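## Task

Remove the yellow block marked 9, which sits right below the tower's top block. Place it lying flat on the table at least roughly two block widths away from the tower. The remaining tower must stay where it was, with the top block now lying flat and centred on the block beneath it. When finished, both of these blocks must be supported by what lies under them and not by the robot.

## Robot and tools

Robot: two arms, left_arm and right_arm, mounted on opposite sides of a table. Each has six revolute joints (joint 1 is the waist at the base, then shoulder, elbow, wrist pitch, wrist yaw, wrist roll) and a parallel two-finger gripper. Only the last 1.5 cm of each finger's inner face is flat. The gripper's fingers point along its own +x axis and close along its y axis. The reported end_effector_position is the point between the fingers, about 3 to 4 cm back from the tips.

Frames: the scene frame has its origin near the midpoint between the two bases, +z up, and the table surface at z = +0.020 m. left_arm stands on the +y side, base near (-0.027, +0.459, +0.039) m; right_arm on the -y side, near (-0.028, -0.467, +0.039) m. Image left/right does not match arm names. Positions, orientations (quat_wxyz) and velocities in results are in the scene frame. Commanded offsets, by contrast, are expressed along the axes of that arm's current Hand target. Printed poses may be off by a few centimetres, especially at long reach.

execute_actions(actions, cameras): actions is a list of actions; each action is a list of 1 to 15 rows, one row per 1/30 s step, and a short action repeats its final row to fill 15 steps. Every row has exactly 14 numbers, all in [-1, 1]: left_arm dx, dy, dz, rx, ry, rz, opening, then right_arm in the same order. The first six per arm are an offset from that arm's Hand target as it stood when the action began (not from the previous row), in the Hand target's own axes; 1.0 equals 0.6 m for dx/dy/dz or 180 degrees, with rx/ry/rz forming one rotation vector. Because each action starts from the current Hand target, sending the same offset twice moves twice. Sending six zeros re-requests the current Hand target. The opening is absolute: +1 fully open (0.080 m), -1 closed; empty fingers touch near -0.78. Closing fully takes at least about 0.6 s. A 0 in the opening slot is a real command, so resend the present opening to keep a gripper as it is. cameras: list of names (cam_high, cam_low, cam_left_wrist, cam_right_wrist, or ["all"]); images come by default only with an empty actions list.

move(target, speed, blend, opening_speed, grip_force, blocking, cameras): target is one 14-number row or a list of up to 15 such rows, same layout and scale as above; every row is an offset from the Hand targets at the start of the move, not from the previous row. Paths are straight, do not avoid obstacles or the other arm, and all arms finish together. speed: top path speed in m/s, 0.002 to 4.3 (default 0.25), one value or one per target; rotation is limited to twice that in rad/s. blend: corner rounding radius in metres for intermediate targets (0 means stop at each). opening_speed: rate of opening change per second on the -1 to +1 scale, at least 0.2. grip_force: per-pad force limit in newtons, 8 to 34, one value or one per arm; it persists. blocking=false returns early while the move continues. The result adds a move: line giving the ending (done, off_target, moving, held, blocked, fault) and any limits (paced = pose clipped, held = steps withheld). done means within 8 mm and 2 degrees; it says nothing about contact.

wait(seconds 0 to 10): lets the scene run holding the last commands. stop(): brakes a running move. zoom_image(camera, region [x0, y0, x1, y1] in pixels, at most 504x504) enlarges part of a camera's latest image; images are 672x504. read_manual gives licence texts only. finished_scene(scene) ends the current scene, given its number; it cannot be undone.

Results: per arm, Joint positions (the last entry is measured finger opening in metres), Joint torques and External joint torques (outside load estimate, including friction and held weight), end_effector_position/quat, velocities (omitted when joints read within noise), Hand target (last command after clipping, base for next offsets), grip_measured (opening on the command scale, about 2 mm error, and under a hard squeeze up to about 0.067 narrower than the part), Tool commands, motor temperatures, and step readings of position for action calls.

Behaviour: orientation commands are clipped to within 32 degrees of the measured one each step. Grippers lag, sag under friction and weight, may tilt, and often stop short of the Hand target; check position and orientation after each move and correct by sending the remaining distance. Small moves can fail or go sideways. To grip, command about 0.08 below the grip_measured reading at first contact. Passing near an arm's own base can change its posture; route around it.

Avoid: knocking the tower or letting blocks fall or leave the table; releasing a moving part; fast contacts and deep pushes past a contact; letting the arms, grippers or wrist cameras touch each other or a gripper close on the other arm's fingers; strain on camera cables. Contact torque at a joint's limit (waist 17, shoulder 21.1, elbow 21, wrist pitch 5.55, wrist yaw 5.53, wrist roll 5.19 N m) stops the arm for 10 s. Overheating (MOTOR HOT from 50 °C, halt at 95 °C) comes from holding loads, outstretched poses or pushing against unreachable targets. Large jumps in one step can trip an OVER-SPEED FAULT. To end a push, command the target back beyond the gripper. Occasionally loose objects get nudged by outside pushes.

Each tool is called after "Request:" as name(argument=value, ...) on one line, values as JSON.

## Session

Request:
execute_actions(actions=[])

Scene clock: 0.00 s.
left_arm: end_effector_position=(-0.1863, +0.2727, +0.4102) grip_measured=+1.000 end_effector_quat_wxyz=(+0.299, +0.259, +0.301, -0.867) | right_arm: end_effector_position=(+0.3144, -0.2408, +0.3582) grip_measured=+1.000 end_effector_quat_wxyz=(+0.868, -0.228, +0.010, +0.442)
Joint positions: left_arm=[-0.385 1.145 1.65 -1.315 0.514 -0.017 0.08] | right_arm=[-1.157 1.329 1.123 -0.041 -0.466 -0.52 0.08]
Joint velocities: within noise
Joint torques (N m): no reading
External joint torques (N m): no reading
Motor temperatures (°C): left_arm=[29 28 28 33 28 32] | right_arm=[29 32 29 35 32 35]
Heat: left arm: hottest wrist pitch 33 °C (+0.0 °C/min); right arm: hottest wrist pitch 35 °C (+0.0 °C/min).
Hand target: left_arm -0.1862, +0.2729, +0.4105; -0.299, -0.259, -0.301, +0.868 | right_arm +0.3144, -0.2408, +0.3582; +0.868, -0.227, +0.010, +0.442
Tool commands: left_gripper/opening=+1.0 right_gripper/opening=+1.0

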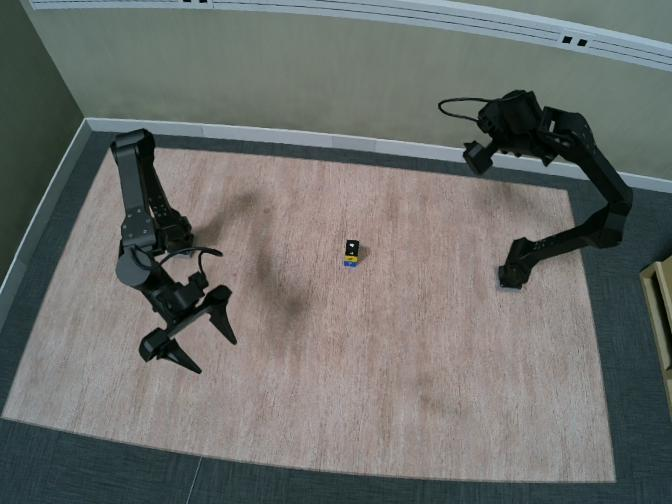

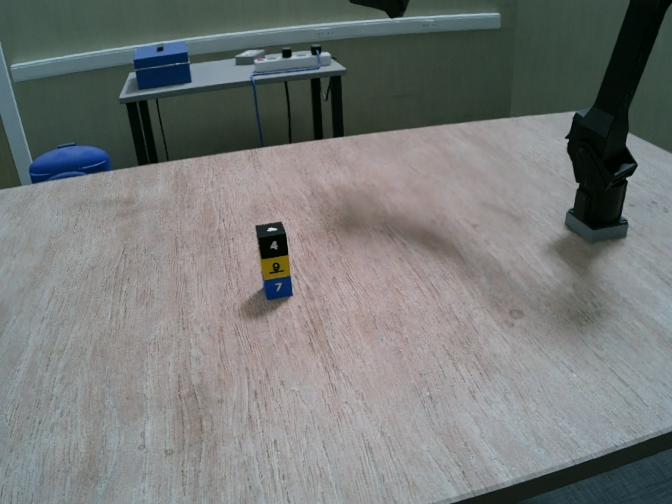

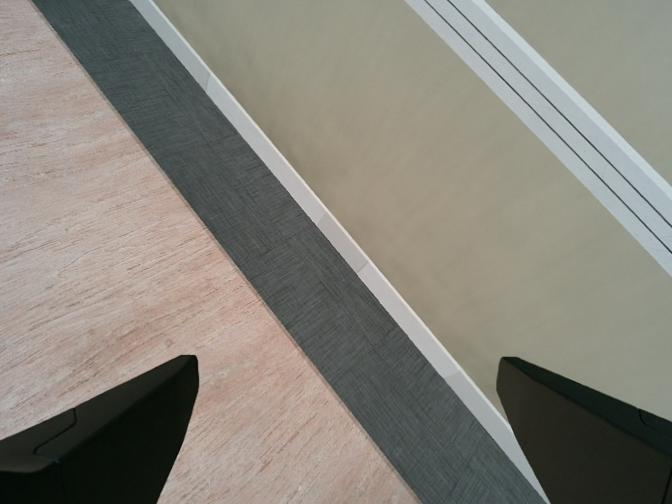

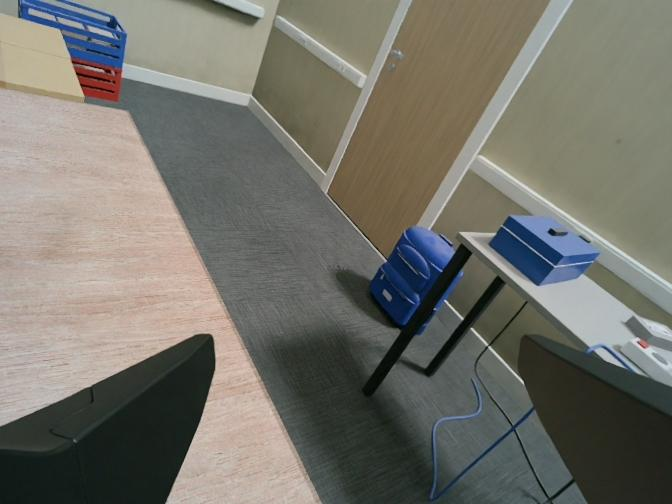

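Request:
move(target=[-0.0395,0.3083,-0.091,-0.0937,-0.0069,0.2469,1,-0.1312,0.6313,0.0377,0.0077,0.1572,0.2217,1], speed=0.3, cameras=["all"])

Request:
zoom_image(camera="cam_right_wrist", region=[230, 130, 430, 330])

Request:
zoom_image(camera="cam_left_wrist", region=[240, 80, 440, 280])

Request:
zoom_image(camera="cam_low", region=[200, 180, 350, 330])

Scene clock: 20.00 s.
left_arm: end_effector_position=(-0.0318, +0.2001, +0.3230) grip_measured=+1.000 end_effector_quat_wxyz=(+0.639, +0.298, +0.295, -0.645) | right_arm: end_effector_position=(-0.0293, -0.1026, +0.2488) grip_measured=+1.000 end_effector_quat_wxyz=(+0.641, -0.300, +0.297, +0.641)
Joint positions: left_arm=[-0.008 1.07 1.303 -1.099 -0.007 -0.009 0.08] | right_arm=[0.002 1.387 1.201 -0.686 0.005 0.001 0.08]
Joint torques (N m): left_arm=[0.24 -2.74 3.73 1.68 -0.23 -0.2] | right_arm=[0.11 -3.69 7.46 1.2 -0.01 0.12]
External joint torques (N m): left_arm=[0.24 -0.26 -2.49 0.3 -0.22 -0.2] | right_arm=[0.07 1.87 0.52 -0.2 -0.01 0.11]
Heat: left arm: hottest wrist pitch 34 °C (+3.0 °C/min); right arm: hottest wrist pitch 38 °C (+9.0 °C/min).
Hand target: left_arm -0.0304, +0.1999, +0.3202; +0.641, +0.298, +0.298, -0.641 | right_arm -0.0298, -0.0998, +0.2495; +0.641, -0.299, +0.299, +0.640
Off the commanded pose: left_arm 0.003 m, 1 deg | right_arm 0.003 m, 0 deg.
move: done

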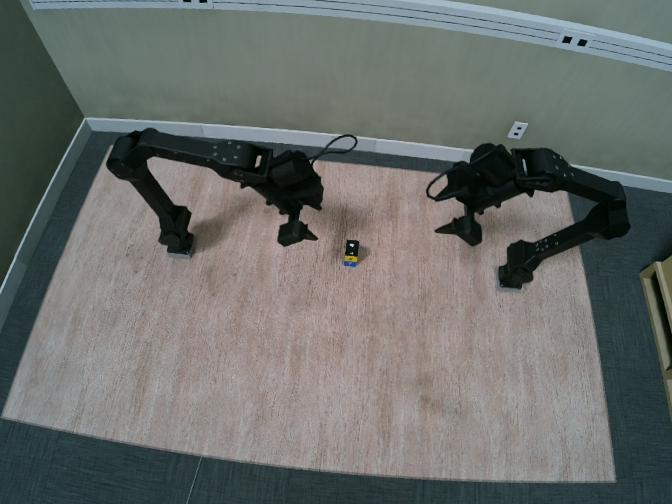

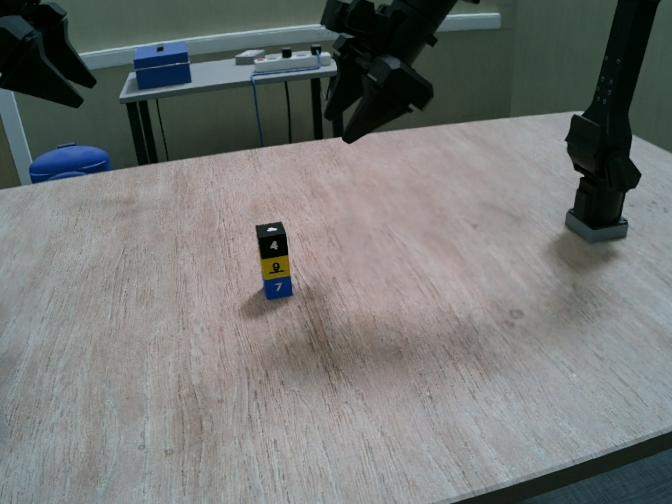

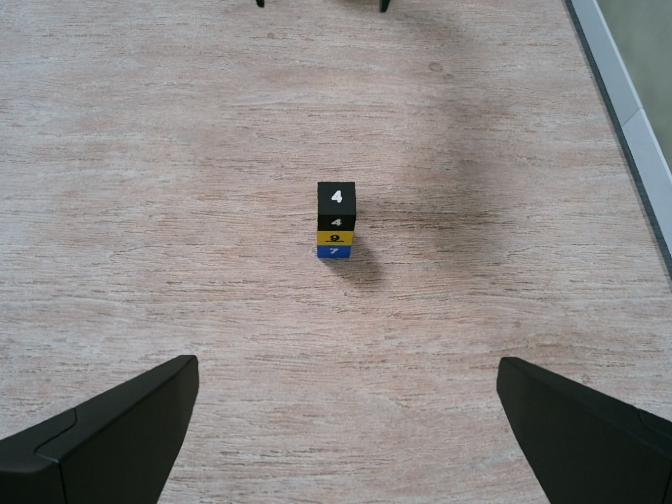

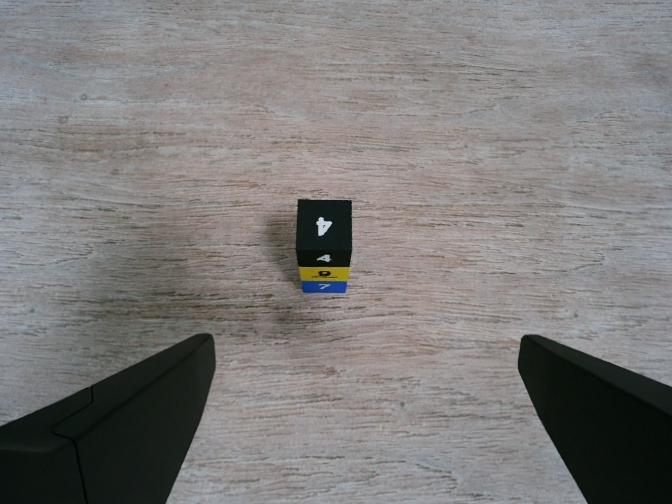

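Scaled by 2.520 from the camera's 672x504 image, which has a finer 960x720 frame.

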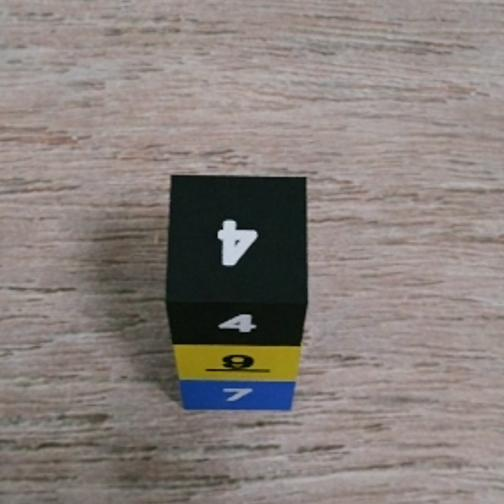

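Scaled by 2.520 from the camera's 672x504 image, which has a finer 960x720 frame.

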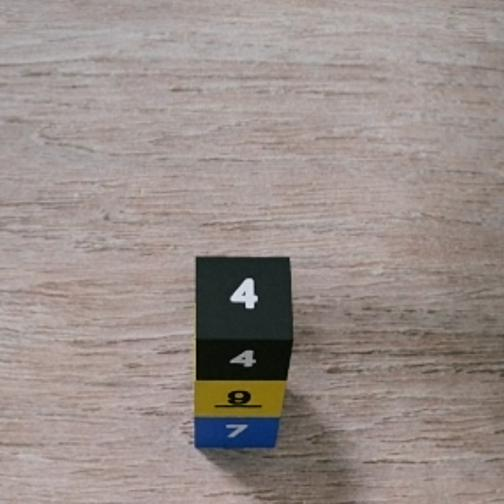

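Scaled by 3.360 from the camera's 672x504 image, which has a finer 960x720 frame.

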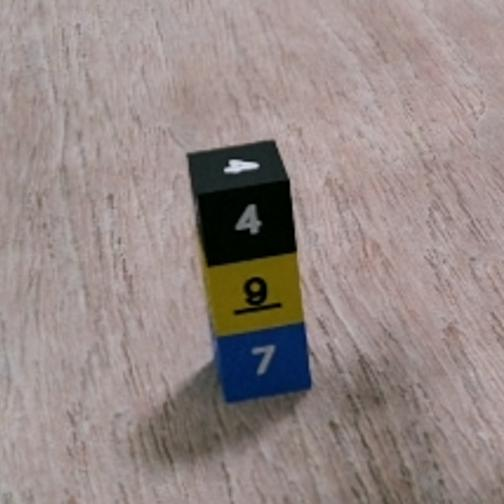

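Request:
move(target=[[0,0,0,0,0,0,1,0.184,0.0207,-0.01,0,0,0,1],[0,0,0,0,0,0,1,0.2673,0.0207,-0.01,0,0,0,1]], speed=[0.2,0.12], blend=0.01, cameras=["cam_low","cam_left_wrist","cam_right_wrist"])

Request:
zoom_image(camera="cam_low", region=[200, 180, 350, 330])

Request:
zoom_image(camera="cam_left_wrist", region=[240, 100, 440, 300])

Scene clock: 28.60 s.
left_arm: end_effector_position=(-0.0318, +0.2001, +0.3230) grip_measured=+1.000 end_effector_quat_wxyz=(+0.639, +0.298, +0.295, -0.645) | right_arm: end_effector_position=(-0.0421, -0.0048, +0.1249) grip_measured=+1.000 end_effector_quat_wxyz=(+0.641, -0.299, +0.298, +0.641)
Joint positions: left_arm=[-0.008 1.07 1.303 -1.099 -0.007 -0.009 0.08] | right_arm=[0.035 1.848 1.181 -0.205 0.025 0.027 0.08]
Joint torques (N m): left_arm=[0.61 -2.81 3.58 1.68 -0.22 -0.18] | right_arm=[-0.02 -6.14 6.81 1.5 0.04 0.07]
External joint torques (N m): left_arm=[0.61 -0.4 -2.63 0.28 -0.22 -0.18] | right_arm=[-0.07 2.32 0.46 0.14 0.02 0.07]
Motor temperatures (°C): left_arm=[29 29 31 36 28 32] | right_arm=[29 34 35 38 32 35]
Heat: left arm: hottest wrist pitch 36 °C (+6.3 °C/min); right arm: hottest wrist pitch 38 °C (+6.3 °C/min).
Hand target: left_arm -0.0304, +0.1999, +0.3202; +0.641, +0.298, +0.299, -0.641 | right_arm -0.0419, -0.0014, +0.1226; +0.641, -0.299, +0.299, +0.640
Off the commanded pose: left_arm 0.003 m, 1 deg | right_arm 0.004 m, 0 deg.
move: done
Images, in order (width x height): cam_low 672x504, cam_left_wrist 672x504, cam_right_wrist 672x504.

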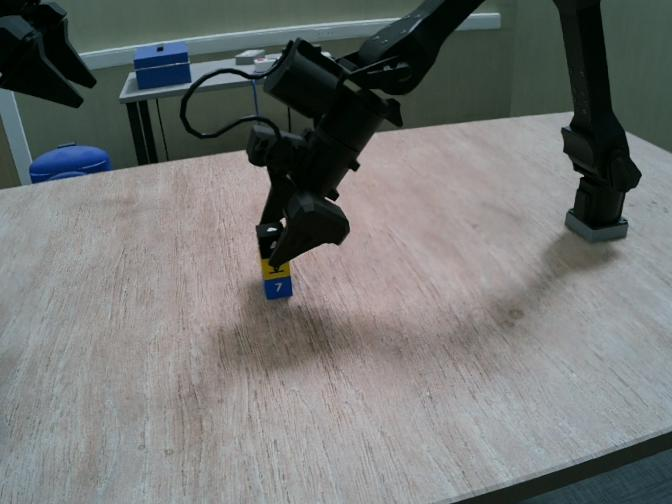

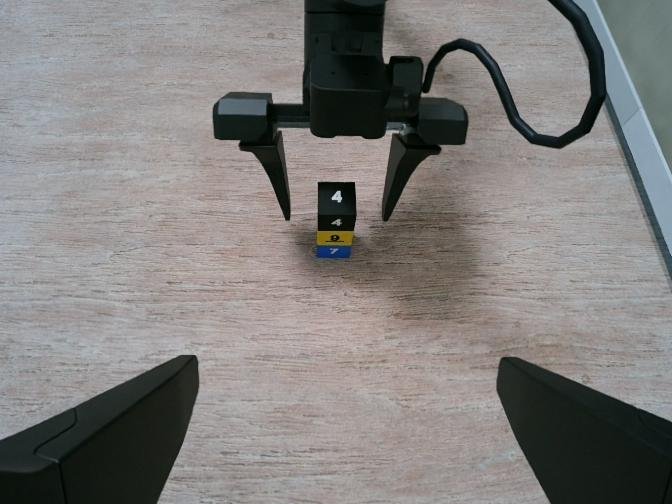

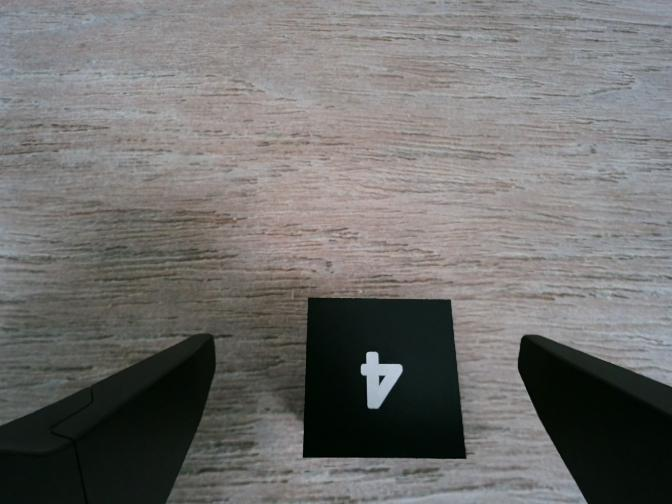

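Scaled by 3.360 from the camera's 672x504 image, which has a finer 960x720 frame.

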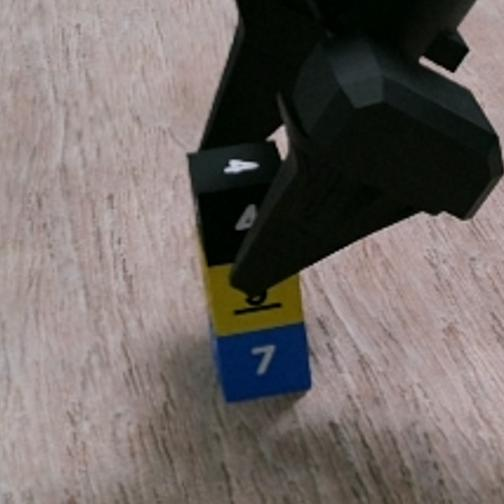

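Scaled by 2.520 from the camera's 672x504 image, which has a finer 960x720 frame.

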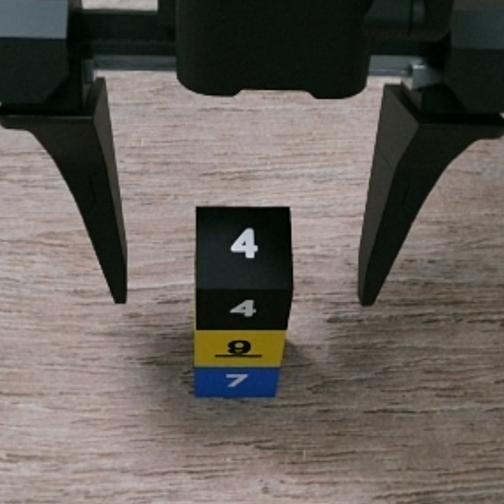

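Request:
move(target=[[0,0,0,0,0,0,1,-0.0064,0,0.0054,0,0,0,1],[0,0,0,0,0,0,1,-0.0064,0,0.0054,0,0,0,-0.2]], speed=0.1, opening_speed=0.9, grip_force=15, cameras=["cam_low","cam_left_wrist","cam_right_wrist"])

Request:
zoom_image(camera="cam_low", region=[200, 180, 350, 330])

Request:
zoom_image(camera="cam_left_wrist", region=[240, 100, 440, 300])

Scene clock: 34.80 s.
left_arm: end_effector_position=(-0.0318, +0.2001, +0.3230) grip_measured=+1.000 end_effector_quat_wxyz=(+0.639, +0.298, +0.295, -0.645) | right_arm: end_effector_position=(-0.0421, -0.0041, +0.1271) grip_measured=-0.103 end_effector_quat_wxyz=(+0.640, -0.300, +0.299, +0.641)
Joint positions: left_arm=[-0.008 1.07 1.303 -1.099 -0.007 -0.009 0.08] | right_arm=[0.035 1.848 1.192 -0.22 0.025 0.027 0.03]
Joint torques (N m): left_arm=[0.18 -2.91 3.86 1.69 -0.11 -0.19] | right_arm=[0.01 -6.92 6.75 1.19 0.04 0.06]
External joint torques (N m): left_arm=[0.2 -0.45 -2.4 0.29 -0.11 -0.19] | right_arm=[-0.01 1.6 0.38 -0.16 0.03 0.06]
Heat: left arm: hottest wrist pitch 37 °C (+6.9 °C/min); right arm: hottest wrist pitch 39 °C (+6.9 °C/min).
Hand target: left_arm -0.0304, +0.1999, +0.3202; +0.641, +0.298, +0.299, -0.641 | right_arm -0.0419, -0.0014, +0.1277; +0.641, -0.299, +0.299, +0.640
Off the commanded pose: left_arm 0.003 m, 1 deg | right_arm 0.003 m, 0 deg.
grip_force (N): 15, 15
move: done
Images, in order (width x height): cam_low 672x504, cam_left_wrist 672x504, cam_right_wrist 672x504.

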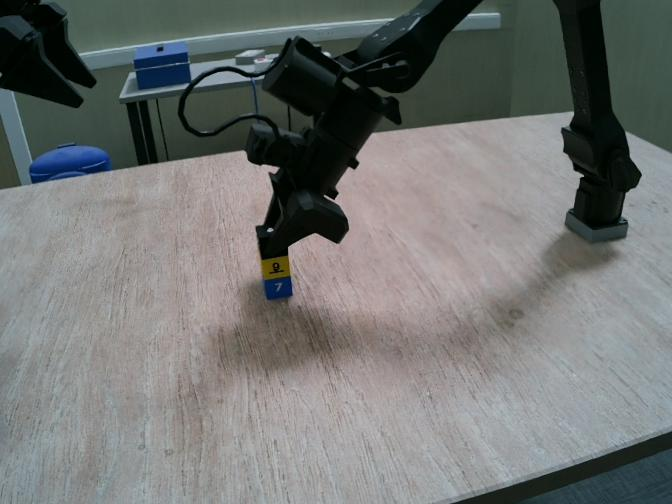

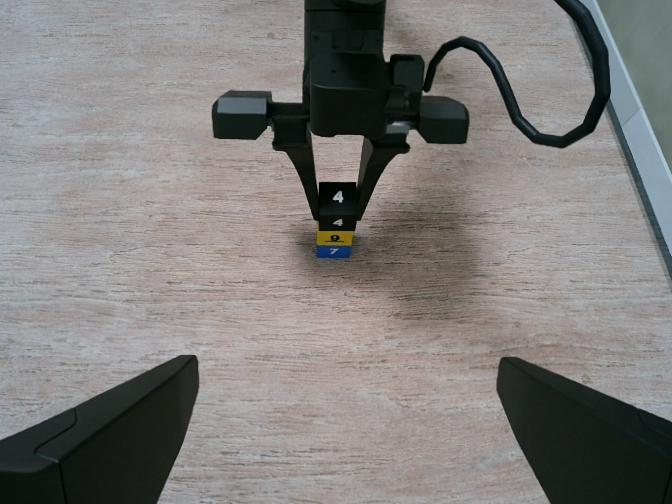

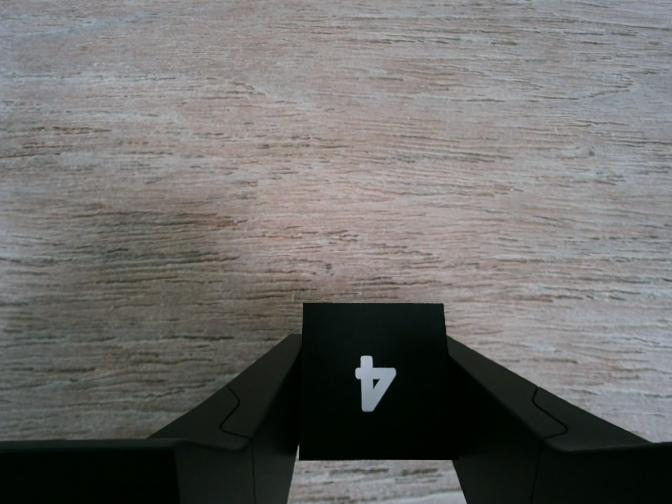

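Scaled by 3.360 from the camera's 672x504 image, which has a finer 960x720 frame.

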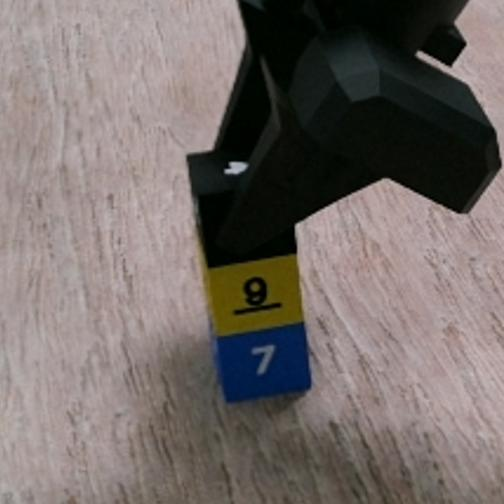

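Scaled by 2.520 from the camera's 672x504 image, which has a finer 960x720 frame.

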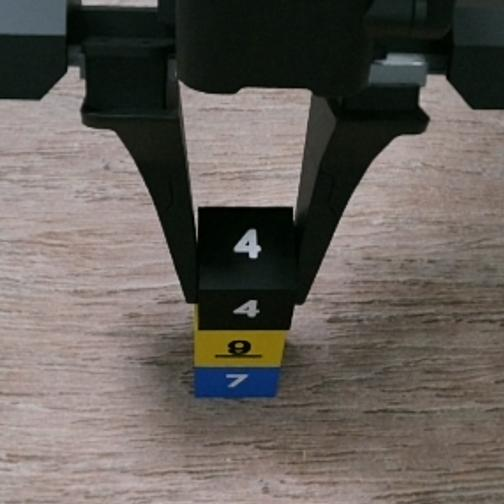

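Request:
move(target=[[0,0,0,0,0,0,1,-0.0638,0,0.0536,0,0,0,-0.2],[0.3728,-0.0177,-0.0153,0,0,0,1,-0.282,0,-0.025,0,0,0,-0.2],[0.4728,-0.0177,-0.0153,0,0,0,1,-0.282,0,-0.025,0,0,0,-0.2]], speed=[0.06,0.18,0.1], blend=[0.02,0.005,0], cameras=["all"])

Request:
zoom_image(camera="cam_low", region=[200, 180, 350, 330])

Request:
zoom_image(camera="cam_right_wrist", region=[240, 130, 440, 330])

Scene clock: 42.90 s.
left_arm: end_effector_position=(-0.0420, +0.0268, +0.0990) grip_measured=+1.000 end_effector_quat_wxyz=(+0.640, +0.298, +0.298, -0.643) | right_arm: end_effector_position=(-0.0415, -0.1184, +0.2499) grip_measured=-0.103 end_effector_quat_wxyz=(+0.642, -0.298, +0.297, +0.641)
Joint positions: left_arm=[-0.029 1.794 0.993 -0.07 -0.024 -0.03 0.08] | right_arm=[0.051 1.326 1.156 -0.699 0.036 0.04 0.03]
Joint torques (N m): left_arm=[0.2 -6.83 5.28 1.59 -0.09 -0.11] | right_arm=[0.33 -5.24 4.38 1.21 0.08 0.11]
External joint torques (N m): left_arm=[0.22 0.9 -0.72 0.23 -0.08 -0.11] | right_arm=[0.31 -0.27 -2.47 -0.17 0.07 0.11]
Heat: left arm: hottest wrist pitch 37 °C (+5.6 °C/min); right arm: hottest wrist pitch 39 °C (+5.6 °C/min).
Hand target: left_arm -0.0412, +0.0243, +0.0973; +0.641, +0.298, +0.298, -0.641 | right_arm -0.0421, -0.1215, +0.2478; +0.641, -0.299, +0.299, +0.640
Off the commanded pose: left_arm 0.003 m, 0 deg | right_arm 0.004 m, 0 deg.
grip_force (N): 15, 15
move: done

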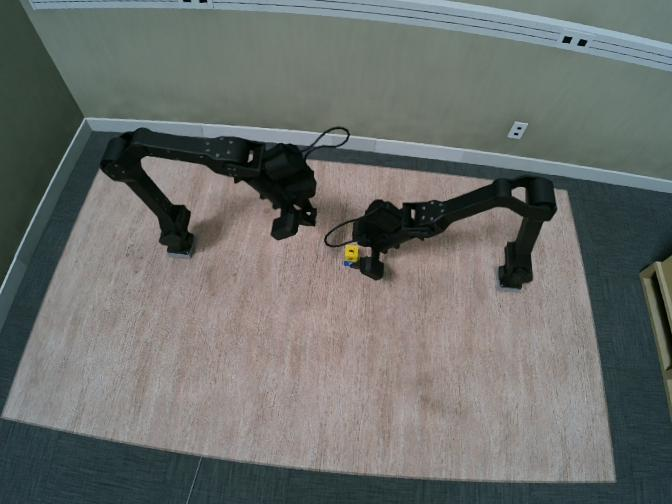

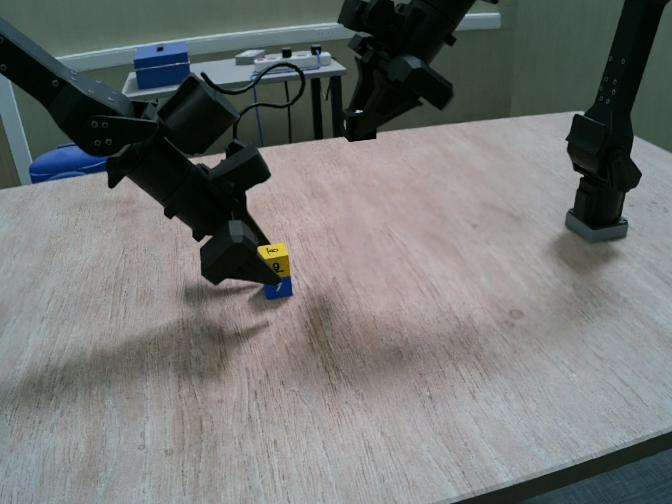

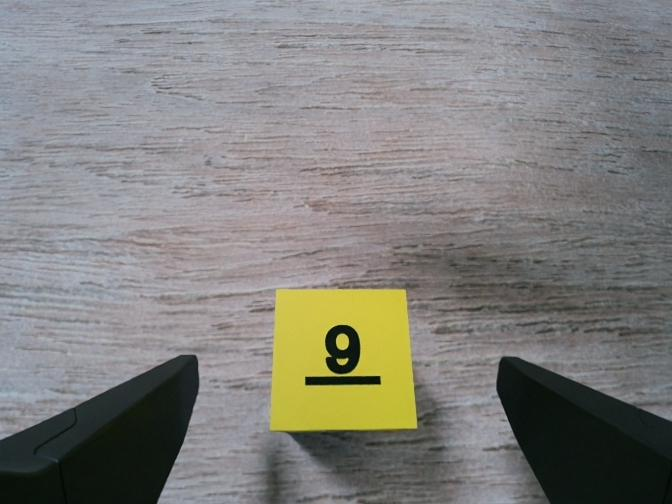

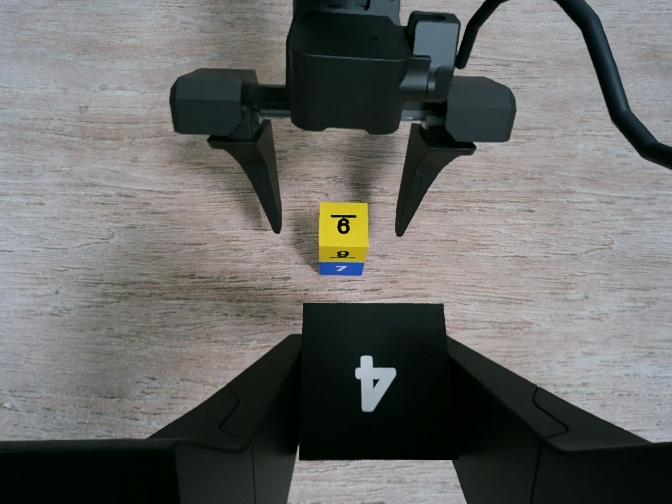

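Scaled by 3.360 from the camera's 672x504 image, which has a finer 960x720 frame.

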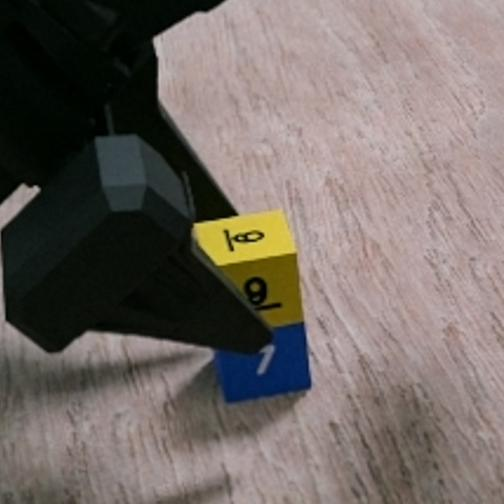

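Scaled by 2.520 from the camera's 672x504 image, which has a finer 960x720 frame.

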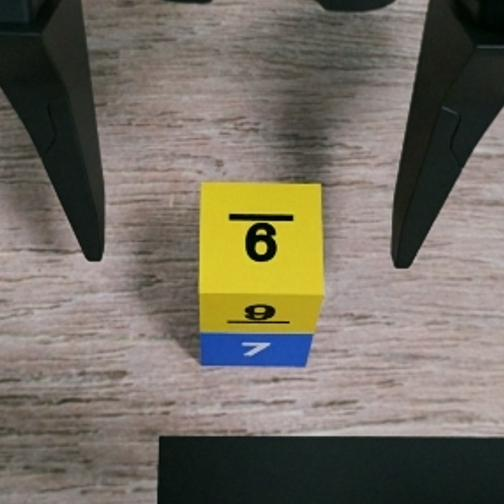

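Request:
move(target=[[-0.0064,0.0045,0.0056,0,0,0,1,0,0,0,0,0,0,-0.2],[-0.0064,0.0045,0.0056,0,0,0,-0.2,0,0,0,0,0,0,-0.2]], speed=0.1, opening_speed=0.9, cameras=["cam_low","cam_left_wrist","cam_right_wrist"])

Request:
zoom_image(camera="cam_low", region=[200, 180, 350, 330])

Request:
zoom_image(camera="cam_right_wrist", region=[240, 130, 440, 330])

Scene clock: 49.40 s.
left_arm: end_effector_position=(-0.0394, +0.0263, +0.1004) grip_measured=-0.097 end_effector_quat_wxyz=(+0.641, +0.299, +0.301, -0.640) | right_arm: end_effector_position=(-0.0415, -0.1184, +0.2499) grip_measured=-0.103 end_effector_quat_wxyz=(+0.642, -0.298, +0.297, +0.641)
Joint positions: left_arm=[-0.022 1.794 1.002 -0.085 -0.023 -0.03 0.031] | right_arm=[0.051 1.326 1.156 -0.699 0.036 0.04 0.03]
Joint torques (N m): left_arm=[0.34 -8.09 5.23 1.22 0.05 0.1] | right_arm=[0.36 -5.22 4.4 1.21 0.1 0.11]
External joint torques (N m): left_arm=[0.31 -0.24 -0.88 -0.16 0.07 0.1] | right_arm=[0.4 -0.23 -2.46 -0.17 0.07 0.11]
Heat: left arm: hottest wrist pitch 38 °C (+6.1 °C/min); right arm: hottest wrist pitch 40 °C (+6.1 °C/min).
Hand target: left_arm -0.0385, +0.0242, +0.1024; +0.641, +0.298, +0.299, -0.641 | right_arm -0.0421, -0.1215, +0.2478; +0.641, -0.299, +0.299, +0.640
Off the commanded pose: left_arm 0.003 m, 0 deg | right_arm 0.004 m, 0 deg.
grip_force (N): 15, 15
move: done
Images, in order (width x height): cam_low 672x504, cam_left_wrist 672x504, cam_right_wrist 672x504.

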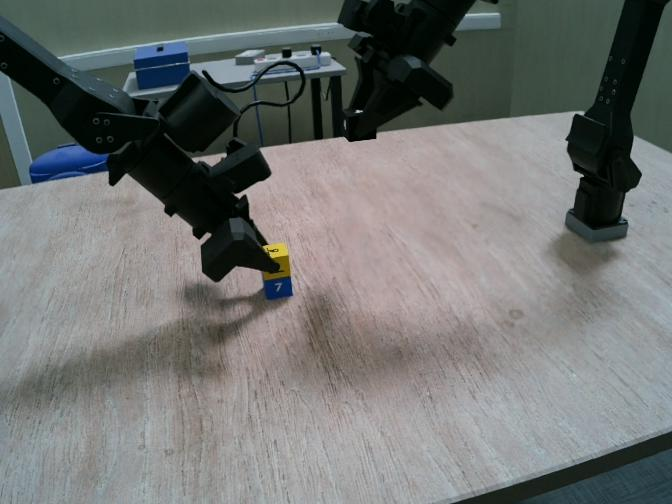

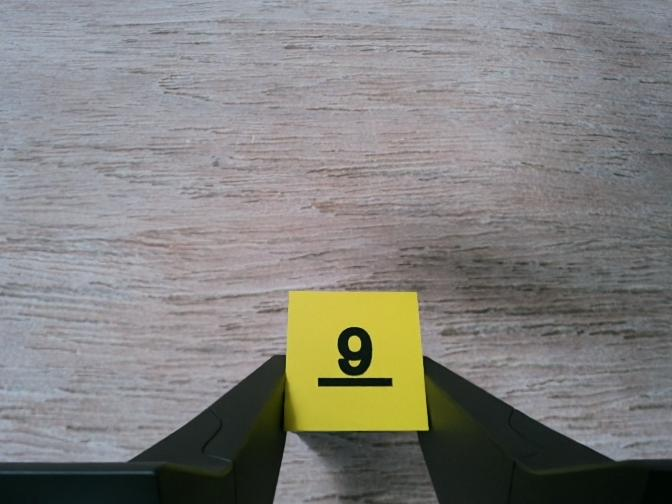

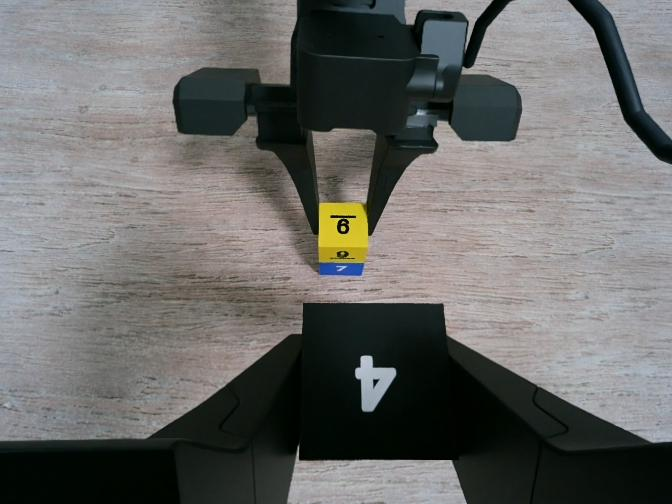

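Scaled by 3.360 from the camera's 672x504 image, which has a finer 960x720 frame.

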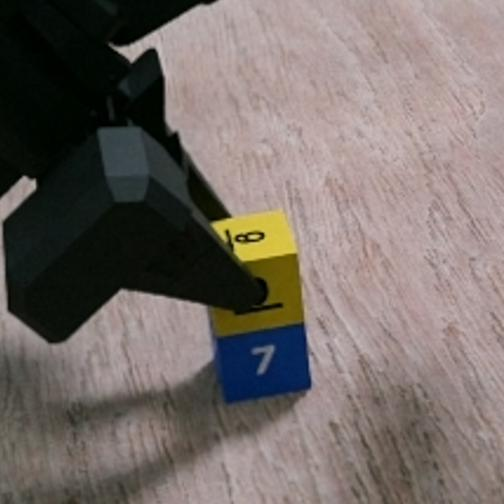

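Scaled by 2.520 from the camera's 672x504 image, which has a finer 960x720 frame.

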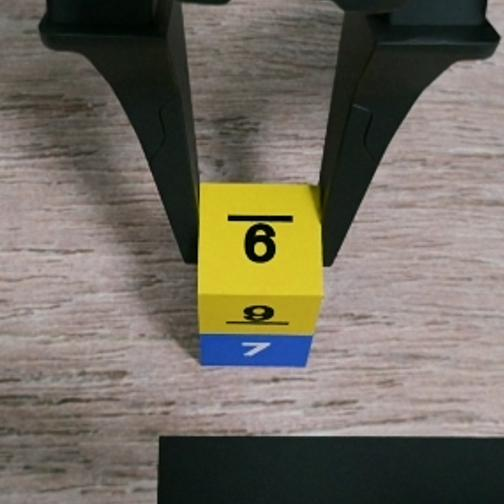

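Request:
move(target=[[-0.0638,0,0.0536,0,0,0,-0.2,0,0,0,0,0,0,-0.2],[-0.2085,0.2167,-0.1188,0,0,0,-0.2,0,0,0,0,0,0,-0.2],[-0.1063,0.2167,-0.2045,0,0,0,-0.2,0.3037,-0.0015,0.0064,0,0,0,-0.2],[-0.0923,0.2167,-0.2163,0,0,0,-0.2,0.3037,-0.0015,0.0064,0,0,0,-0.2]], speed=[0.06,0.2,0.14,0.03], blend=[0.02,0.02,0.004,0], cameras=["all"])

Request:
zoom_image(camera="cam_low", region=[230, 200, 330, 300])

Request:
zoom_image(camera="cam_low", region=[130, 210, 230, 290])

Scene clock: 62.07 s.
left_arm: end_effector_position=(+0.0928, +0.1559, +0.0670) grip_measured=-0.097 end_effector_quat_wxyz=(+0.645, +0.296, +0.292, -0.642) | right_arm: end_effector_position=(-0.0418, -0.0050, +0.1127) grip_measured=-0.103 end_effector_quat_wxyz=(+0.642, -0.299, +0.298, +0.640)
Joint positions: left_arm=[0.541 1.538 0.549 0.063 0.33 0.417 0.031] | right_arm=[0.035 1.868 1.153 -0.158 0.027 0.029 0.03]
Joint torques (N m): left_arm=[0.28 -4.21 2.89 1.51 0.29 0.12] | right_arm=[-0.13 -6.15 6.71 1.5 -0.1 -0.08]
External joint torques (N m): left_arm=[0.32 0.91 -2.48 0.22 0.1 0.11] | right_arm=[-0.17 2.46 0.41 0.13 -0.11 -0.08]
Motor temperatures (°C): left_arm=[28 34 32 37 28 32] | right_arm=[29 37 35 41 32 35]
Heat: left arm: hottest wrist pitch 37 °C (+4.1 °C/min); right arm: hottest wrist pitch 41 °C (+6.1 °C/min).
Hand target: left_arm +0.0915, +0.1592, +0.0610; +0.641, +0.298, +0.299, -0.641 | right_arm -0.0411, -0.0016, +0.1105; +0.641, -0.299, +0.299, +0.640
Off the commanded pose: left_arm 0.007 m, 1 deg | right_arm 0.004 m, 0 deg.
grip_force (N): 15, 15
move: done

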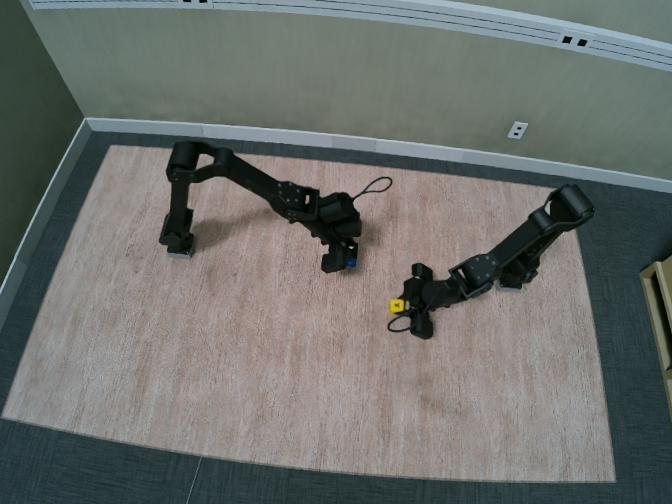

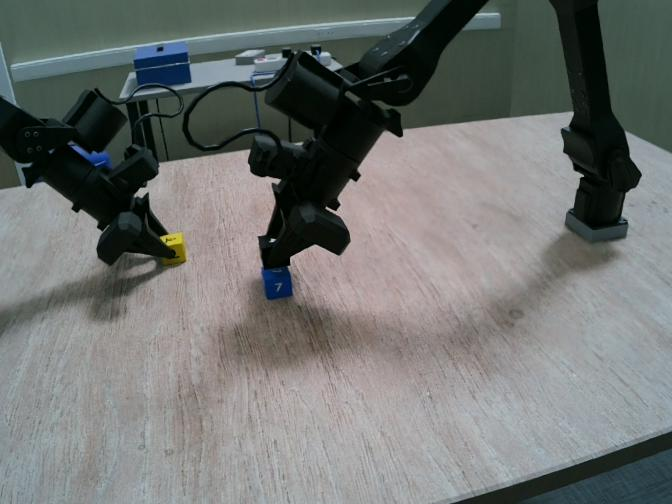

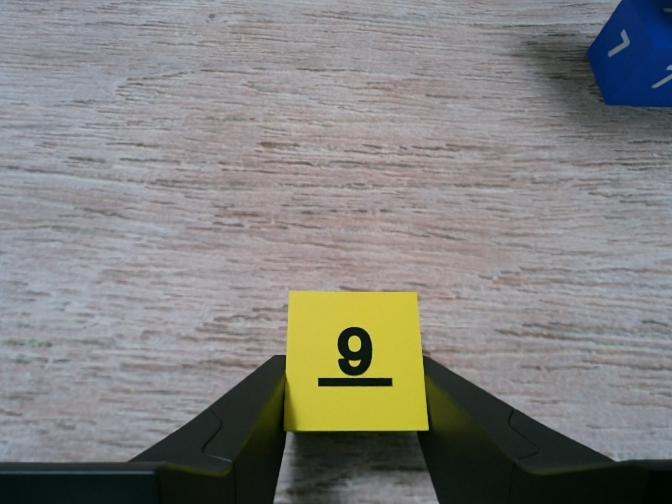

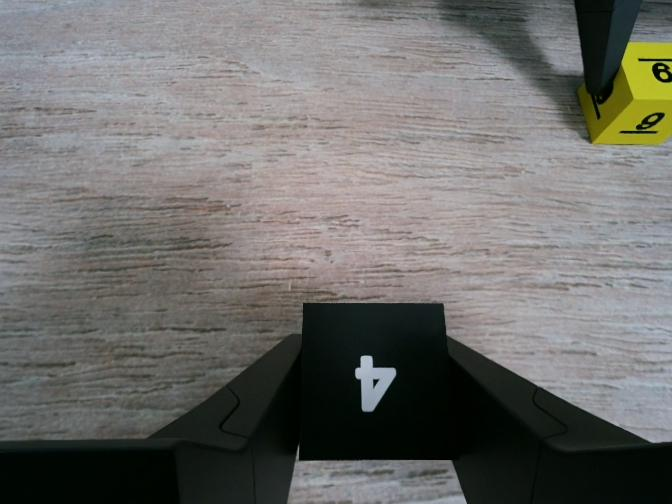

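Scaled by 5.040 from the camera's 672x504 image, which has a finer 960x720 frame.

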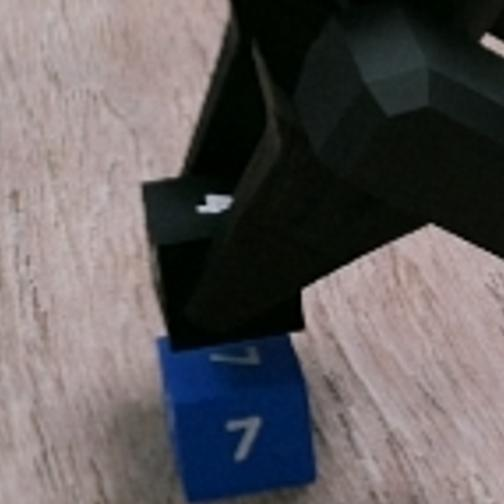

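Scaled by 5.040 from the camera's 672x504 image, which has a finer 960x720 frame.

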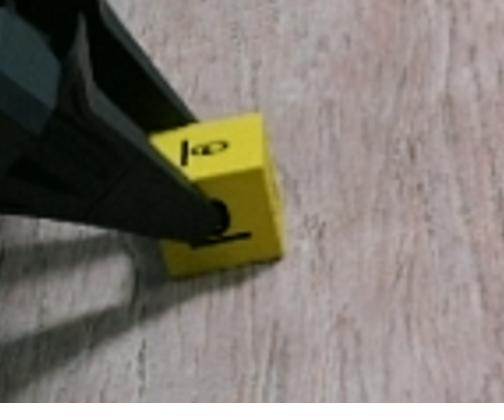

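Request:
move(target=[[-0.0022,0.0022,0.009,0,0,0,-0.2,0.0107,-0.0012,-0.021,0,0,0,-0.2],[-0.0022,0.0022,0.009,0,0,0,0.7,0.0107,-0.0012,-0.021,0,0,0,-0.2]], speed=0.04, opening_speed=0.6, cameras=["cam_low","cam_left_wrist"])

Request:
zoom_image(camera="cam_low", region=[230, 200, 330, 300])

Scene clock: 67.70 s.
left_arm: end_effector_position=(+0.0924, +0.1566, +0.0668) grip_measured=+0.697 end_effector_quat_wxyz=(+0.642, +0.297, +0.297, -0.641) | right_arm: end_effector_position=(-0.0415, -0.0040, +0.1078) grip_measured=-0.103 end_effector_quat_wxyz=(+0.645, -0.292, +0.292, +0.644)
Joint positions: left_arm=[0.541 1.538 0.556 0.044 0.33 0.417 0.066] | right_arm=[0.034 1.873 1.125 -0.102 0.026 0.028 0.03]
Joint torques (N m): left_arm=[-0.04 -4.59 4.28 1.16 0.17 0.13] | right_arm=[-0.21 -6.21 3.87 1.56 -0.1 -0.07]
External joint torques (N m): left_arm=[-0.04 0.51 -1.06 -0.1 -0.01 0.13] | right_arm=[-0.32 2.29 -2.3 0.18 -0.1 -0.07]
Heat: left arm: hottest wrist pitch 37 °C (+4.0 °C/min); right arm: hottest wrist pitch 41 °C (+5.0 °C/min).
Hand target: left_arm +0.0929, +0.1559, +0.0656; +0.641, +0.298, +0.299, -0.641 | right_arm -0.0404, -0.0071, +0.0975; +0.641, -0.299, +0.299, +0.641
Off the commanded pose: left_arm 0.001 m, 0 deg | right_arm 0.011 m, 1 deg.
grip_force (N): 15, 15
move: off_target (right_arm)
Images, in order (width x height): cam_low 672x504, cam_left_wrist 672x504.

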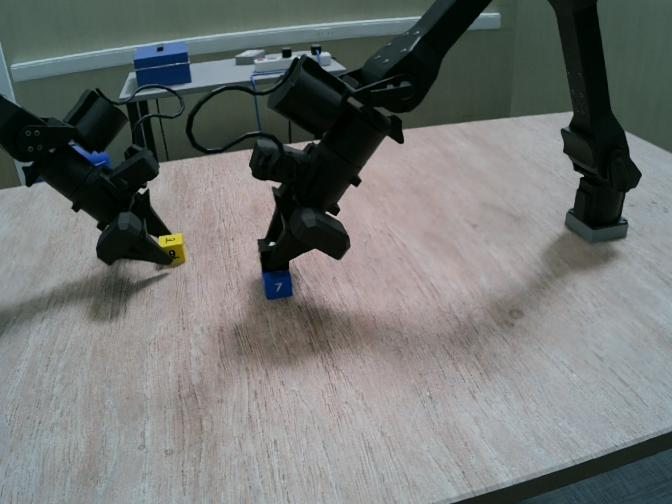

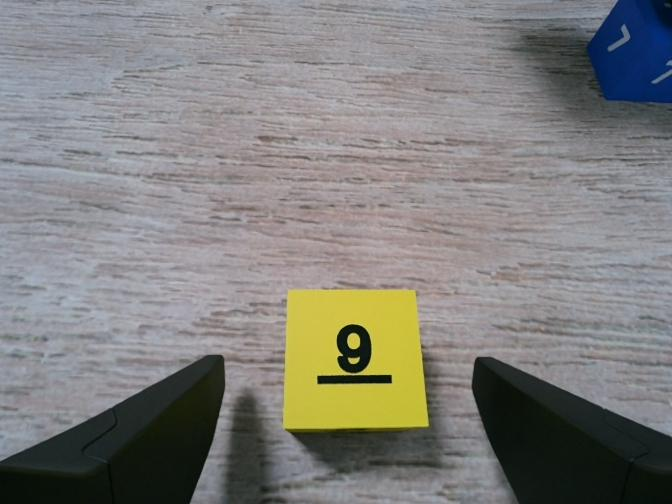

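Scaled by 5.040 from the camera's 672x504 image, which has a finer 960x720 frame.

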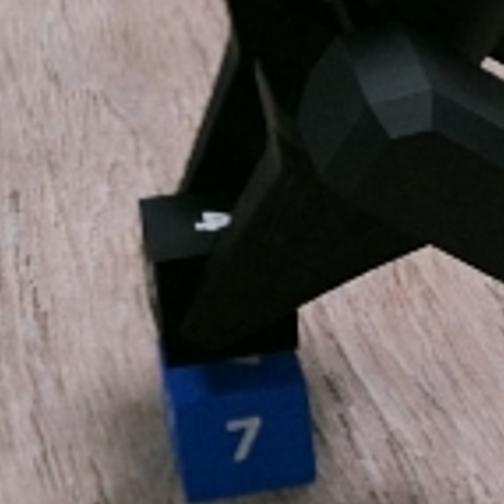

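Request:
move(target=[-0.17,0,0.01,0,0,0,0.7,0.0008,0,-0.0007,0,0,0,-0.2], speed=0.12, cameras=["cam_low","cam_left_wrist"])

Request:
zoom_image(camera="cam_low", region=[230, 200, 330, 300])

Scene clock: 71.13 s.
left_arm: end_effector_position=(+0.0916, +0.2180, +0.1426) grip_measured=+0.697 end_effector_quat_wxyz=(+0.639, +0.299, +0.306, -0.640) | right_arm: end_effector_position=(-0.0415, -0.0038, +0.1077) grip_measured=-0.103 end_effector_quat_wxyz=(+0.645, -0.291, +0.291, +0.644)
Joint positions: left_arm=[0.702 1.138 0.633 -0.506 0.42 0.559 0.066] | right_arm=[0.034 1.874 1.124 -0.1 0.026 0.028 0.03]
Joint torques (N m): left_arm=[0.43 -4.32 5.82 1.06 0.37 0.18] | right_arm=[-0.22 -6.09 3.76 1.57 -0.08 -0.07]
External joint torques (N m): left_arm=[0.43 -1.1 -0.67 -0.11 0.13 0.18] | right_arm=[-0.22 2.57 -2.57 0.13 -0.1 -0.07]
Heat: left arm: hottest wrist pitch 37 °C (+4.1 °C/min); right arm: hottest wrist pitch 42 °C (+5.1 °C/min).
Hand target: left_arm +0.0929, +0.2169, +0.1474; +0.641, +0.298, +0.298, -0.641 | right_arm -0.0404, -0.0071, +0.0969; +0.641, -0.299, +0.299, +0.641
Off the commanded pose: left_arm 0.005 m, 1 deg | right_arm 0.011 m, 1 deg.
grip_force (N): 15, 15
move: off_target (right_arm)
Images, in order (width x height): cam_low 672x504, cam_left_wrist 672x504.

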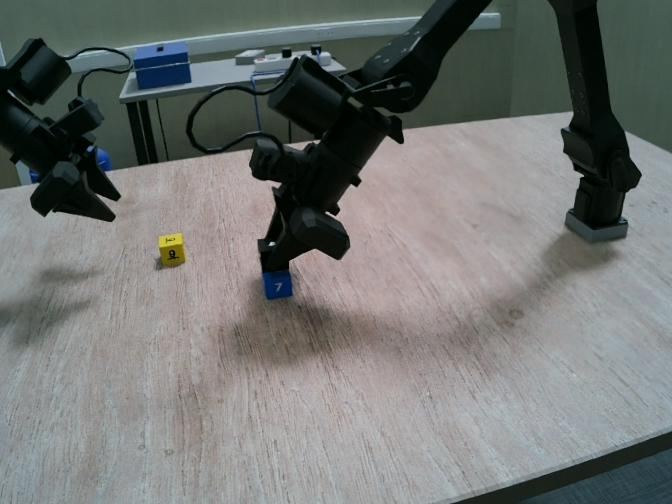

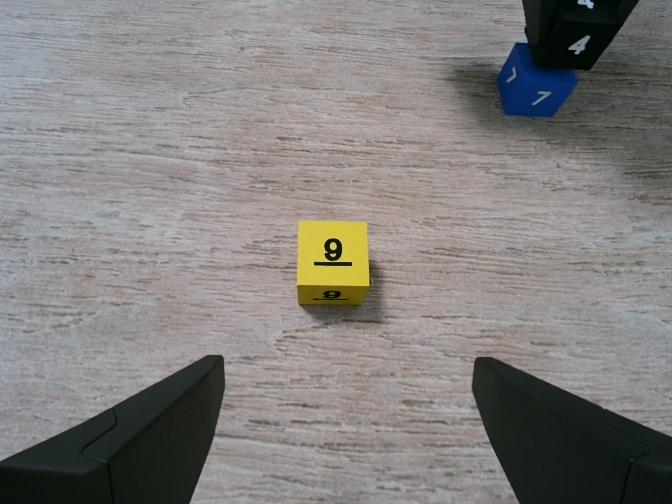

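Scaled by 5.040 from the camera's 672x504 image, which has a finer 960x720 frame.

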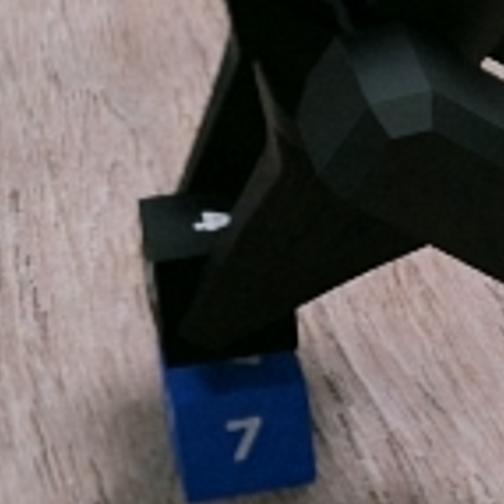

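Request:
move(target=[0,0,0,0,0,0,0.7,0.0019,0,-0.0081,0,0,0,-0.2], speed=0.03, cameras=[])

Scene clock: 73.53 s.
left_arm: end_effector_position=(+0.0916, +0.2181, +0.1426) grip_measured=+0.697 end_effector_quat_wxyz=(+0.639, +0.299, +0.306, -0.640) | right_arm: end_effector_position=(-0.0414, -0.0067, +0.1029) grip_measured=-0.103 end_effector_quat_wxyz=(+0.645, -0.292, +0.292, +0.644)
Joint positions: left_arm=[0.702 1.138 0.633 -0.506 0.42 0.559 0.066] | right_arm=[0.034 1.874 1.103 -0.081 0.026 0.028 0.03]
Joint torques (N m): left_arm=[0.39 -4.66 5.63 1 0.39 0.12] | right_arm=[-0.17 -6.17 3.72 1.54 -0.09 -0.06]
External joint torques (N m): left_arm=[0.4 -1.5 -0.78 -0.15 0.15 0.12] | right_arm=[-0.25 2.2 -2.36 0.16 -0.09 -0.06]
Heat: left arm: hottest wrist pitch 37 °C (+3.0 °C/min); right arm: hottest wrist pitch 42 °C (+5.0 °C/min).
Hand target: left_arm +0.0929, +0.2170, +0.1474; +0.641, +0.298, +0.299, -0.641 | right_arm -0.0404, -0.0100, +0.0929; +0.641, -0.299, +0.299, +0.641
Off the commanded pose: left_arm 0.005 m, 1 deg | right_arm 0.011 m, 1 deg.
grip_force (N): 15, 15
move: off_target (right_arm)
No camera images: "cameras" was empty.


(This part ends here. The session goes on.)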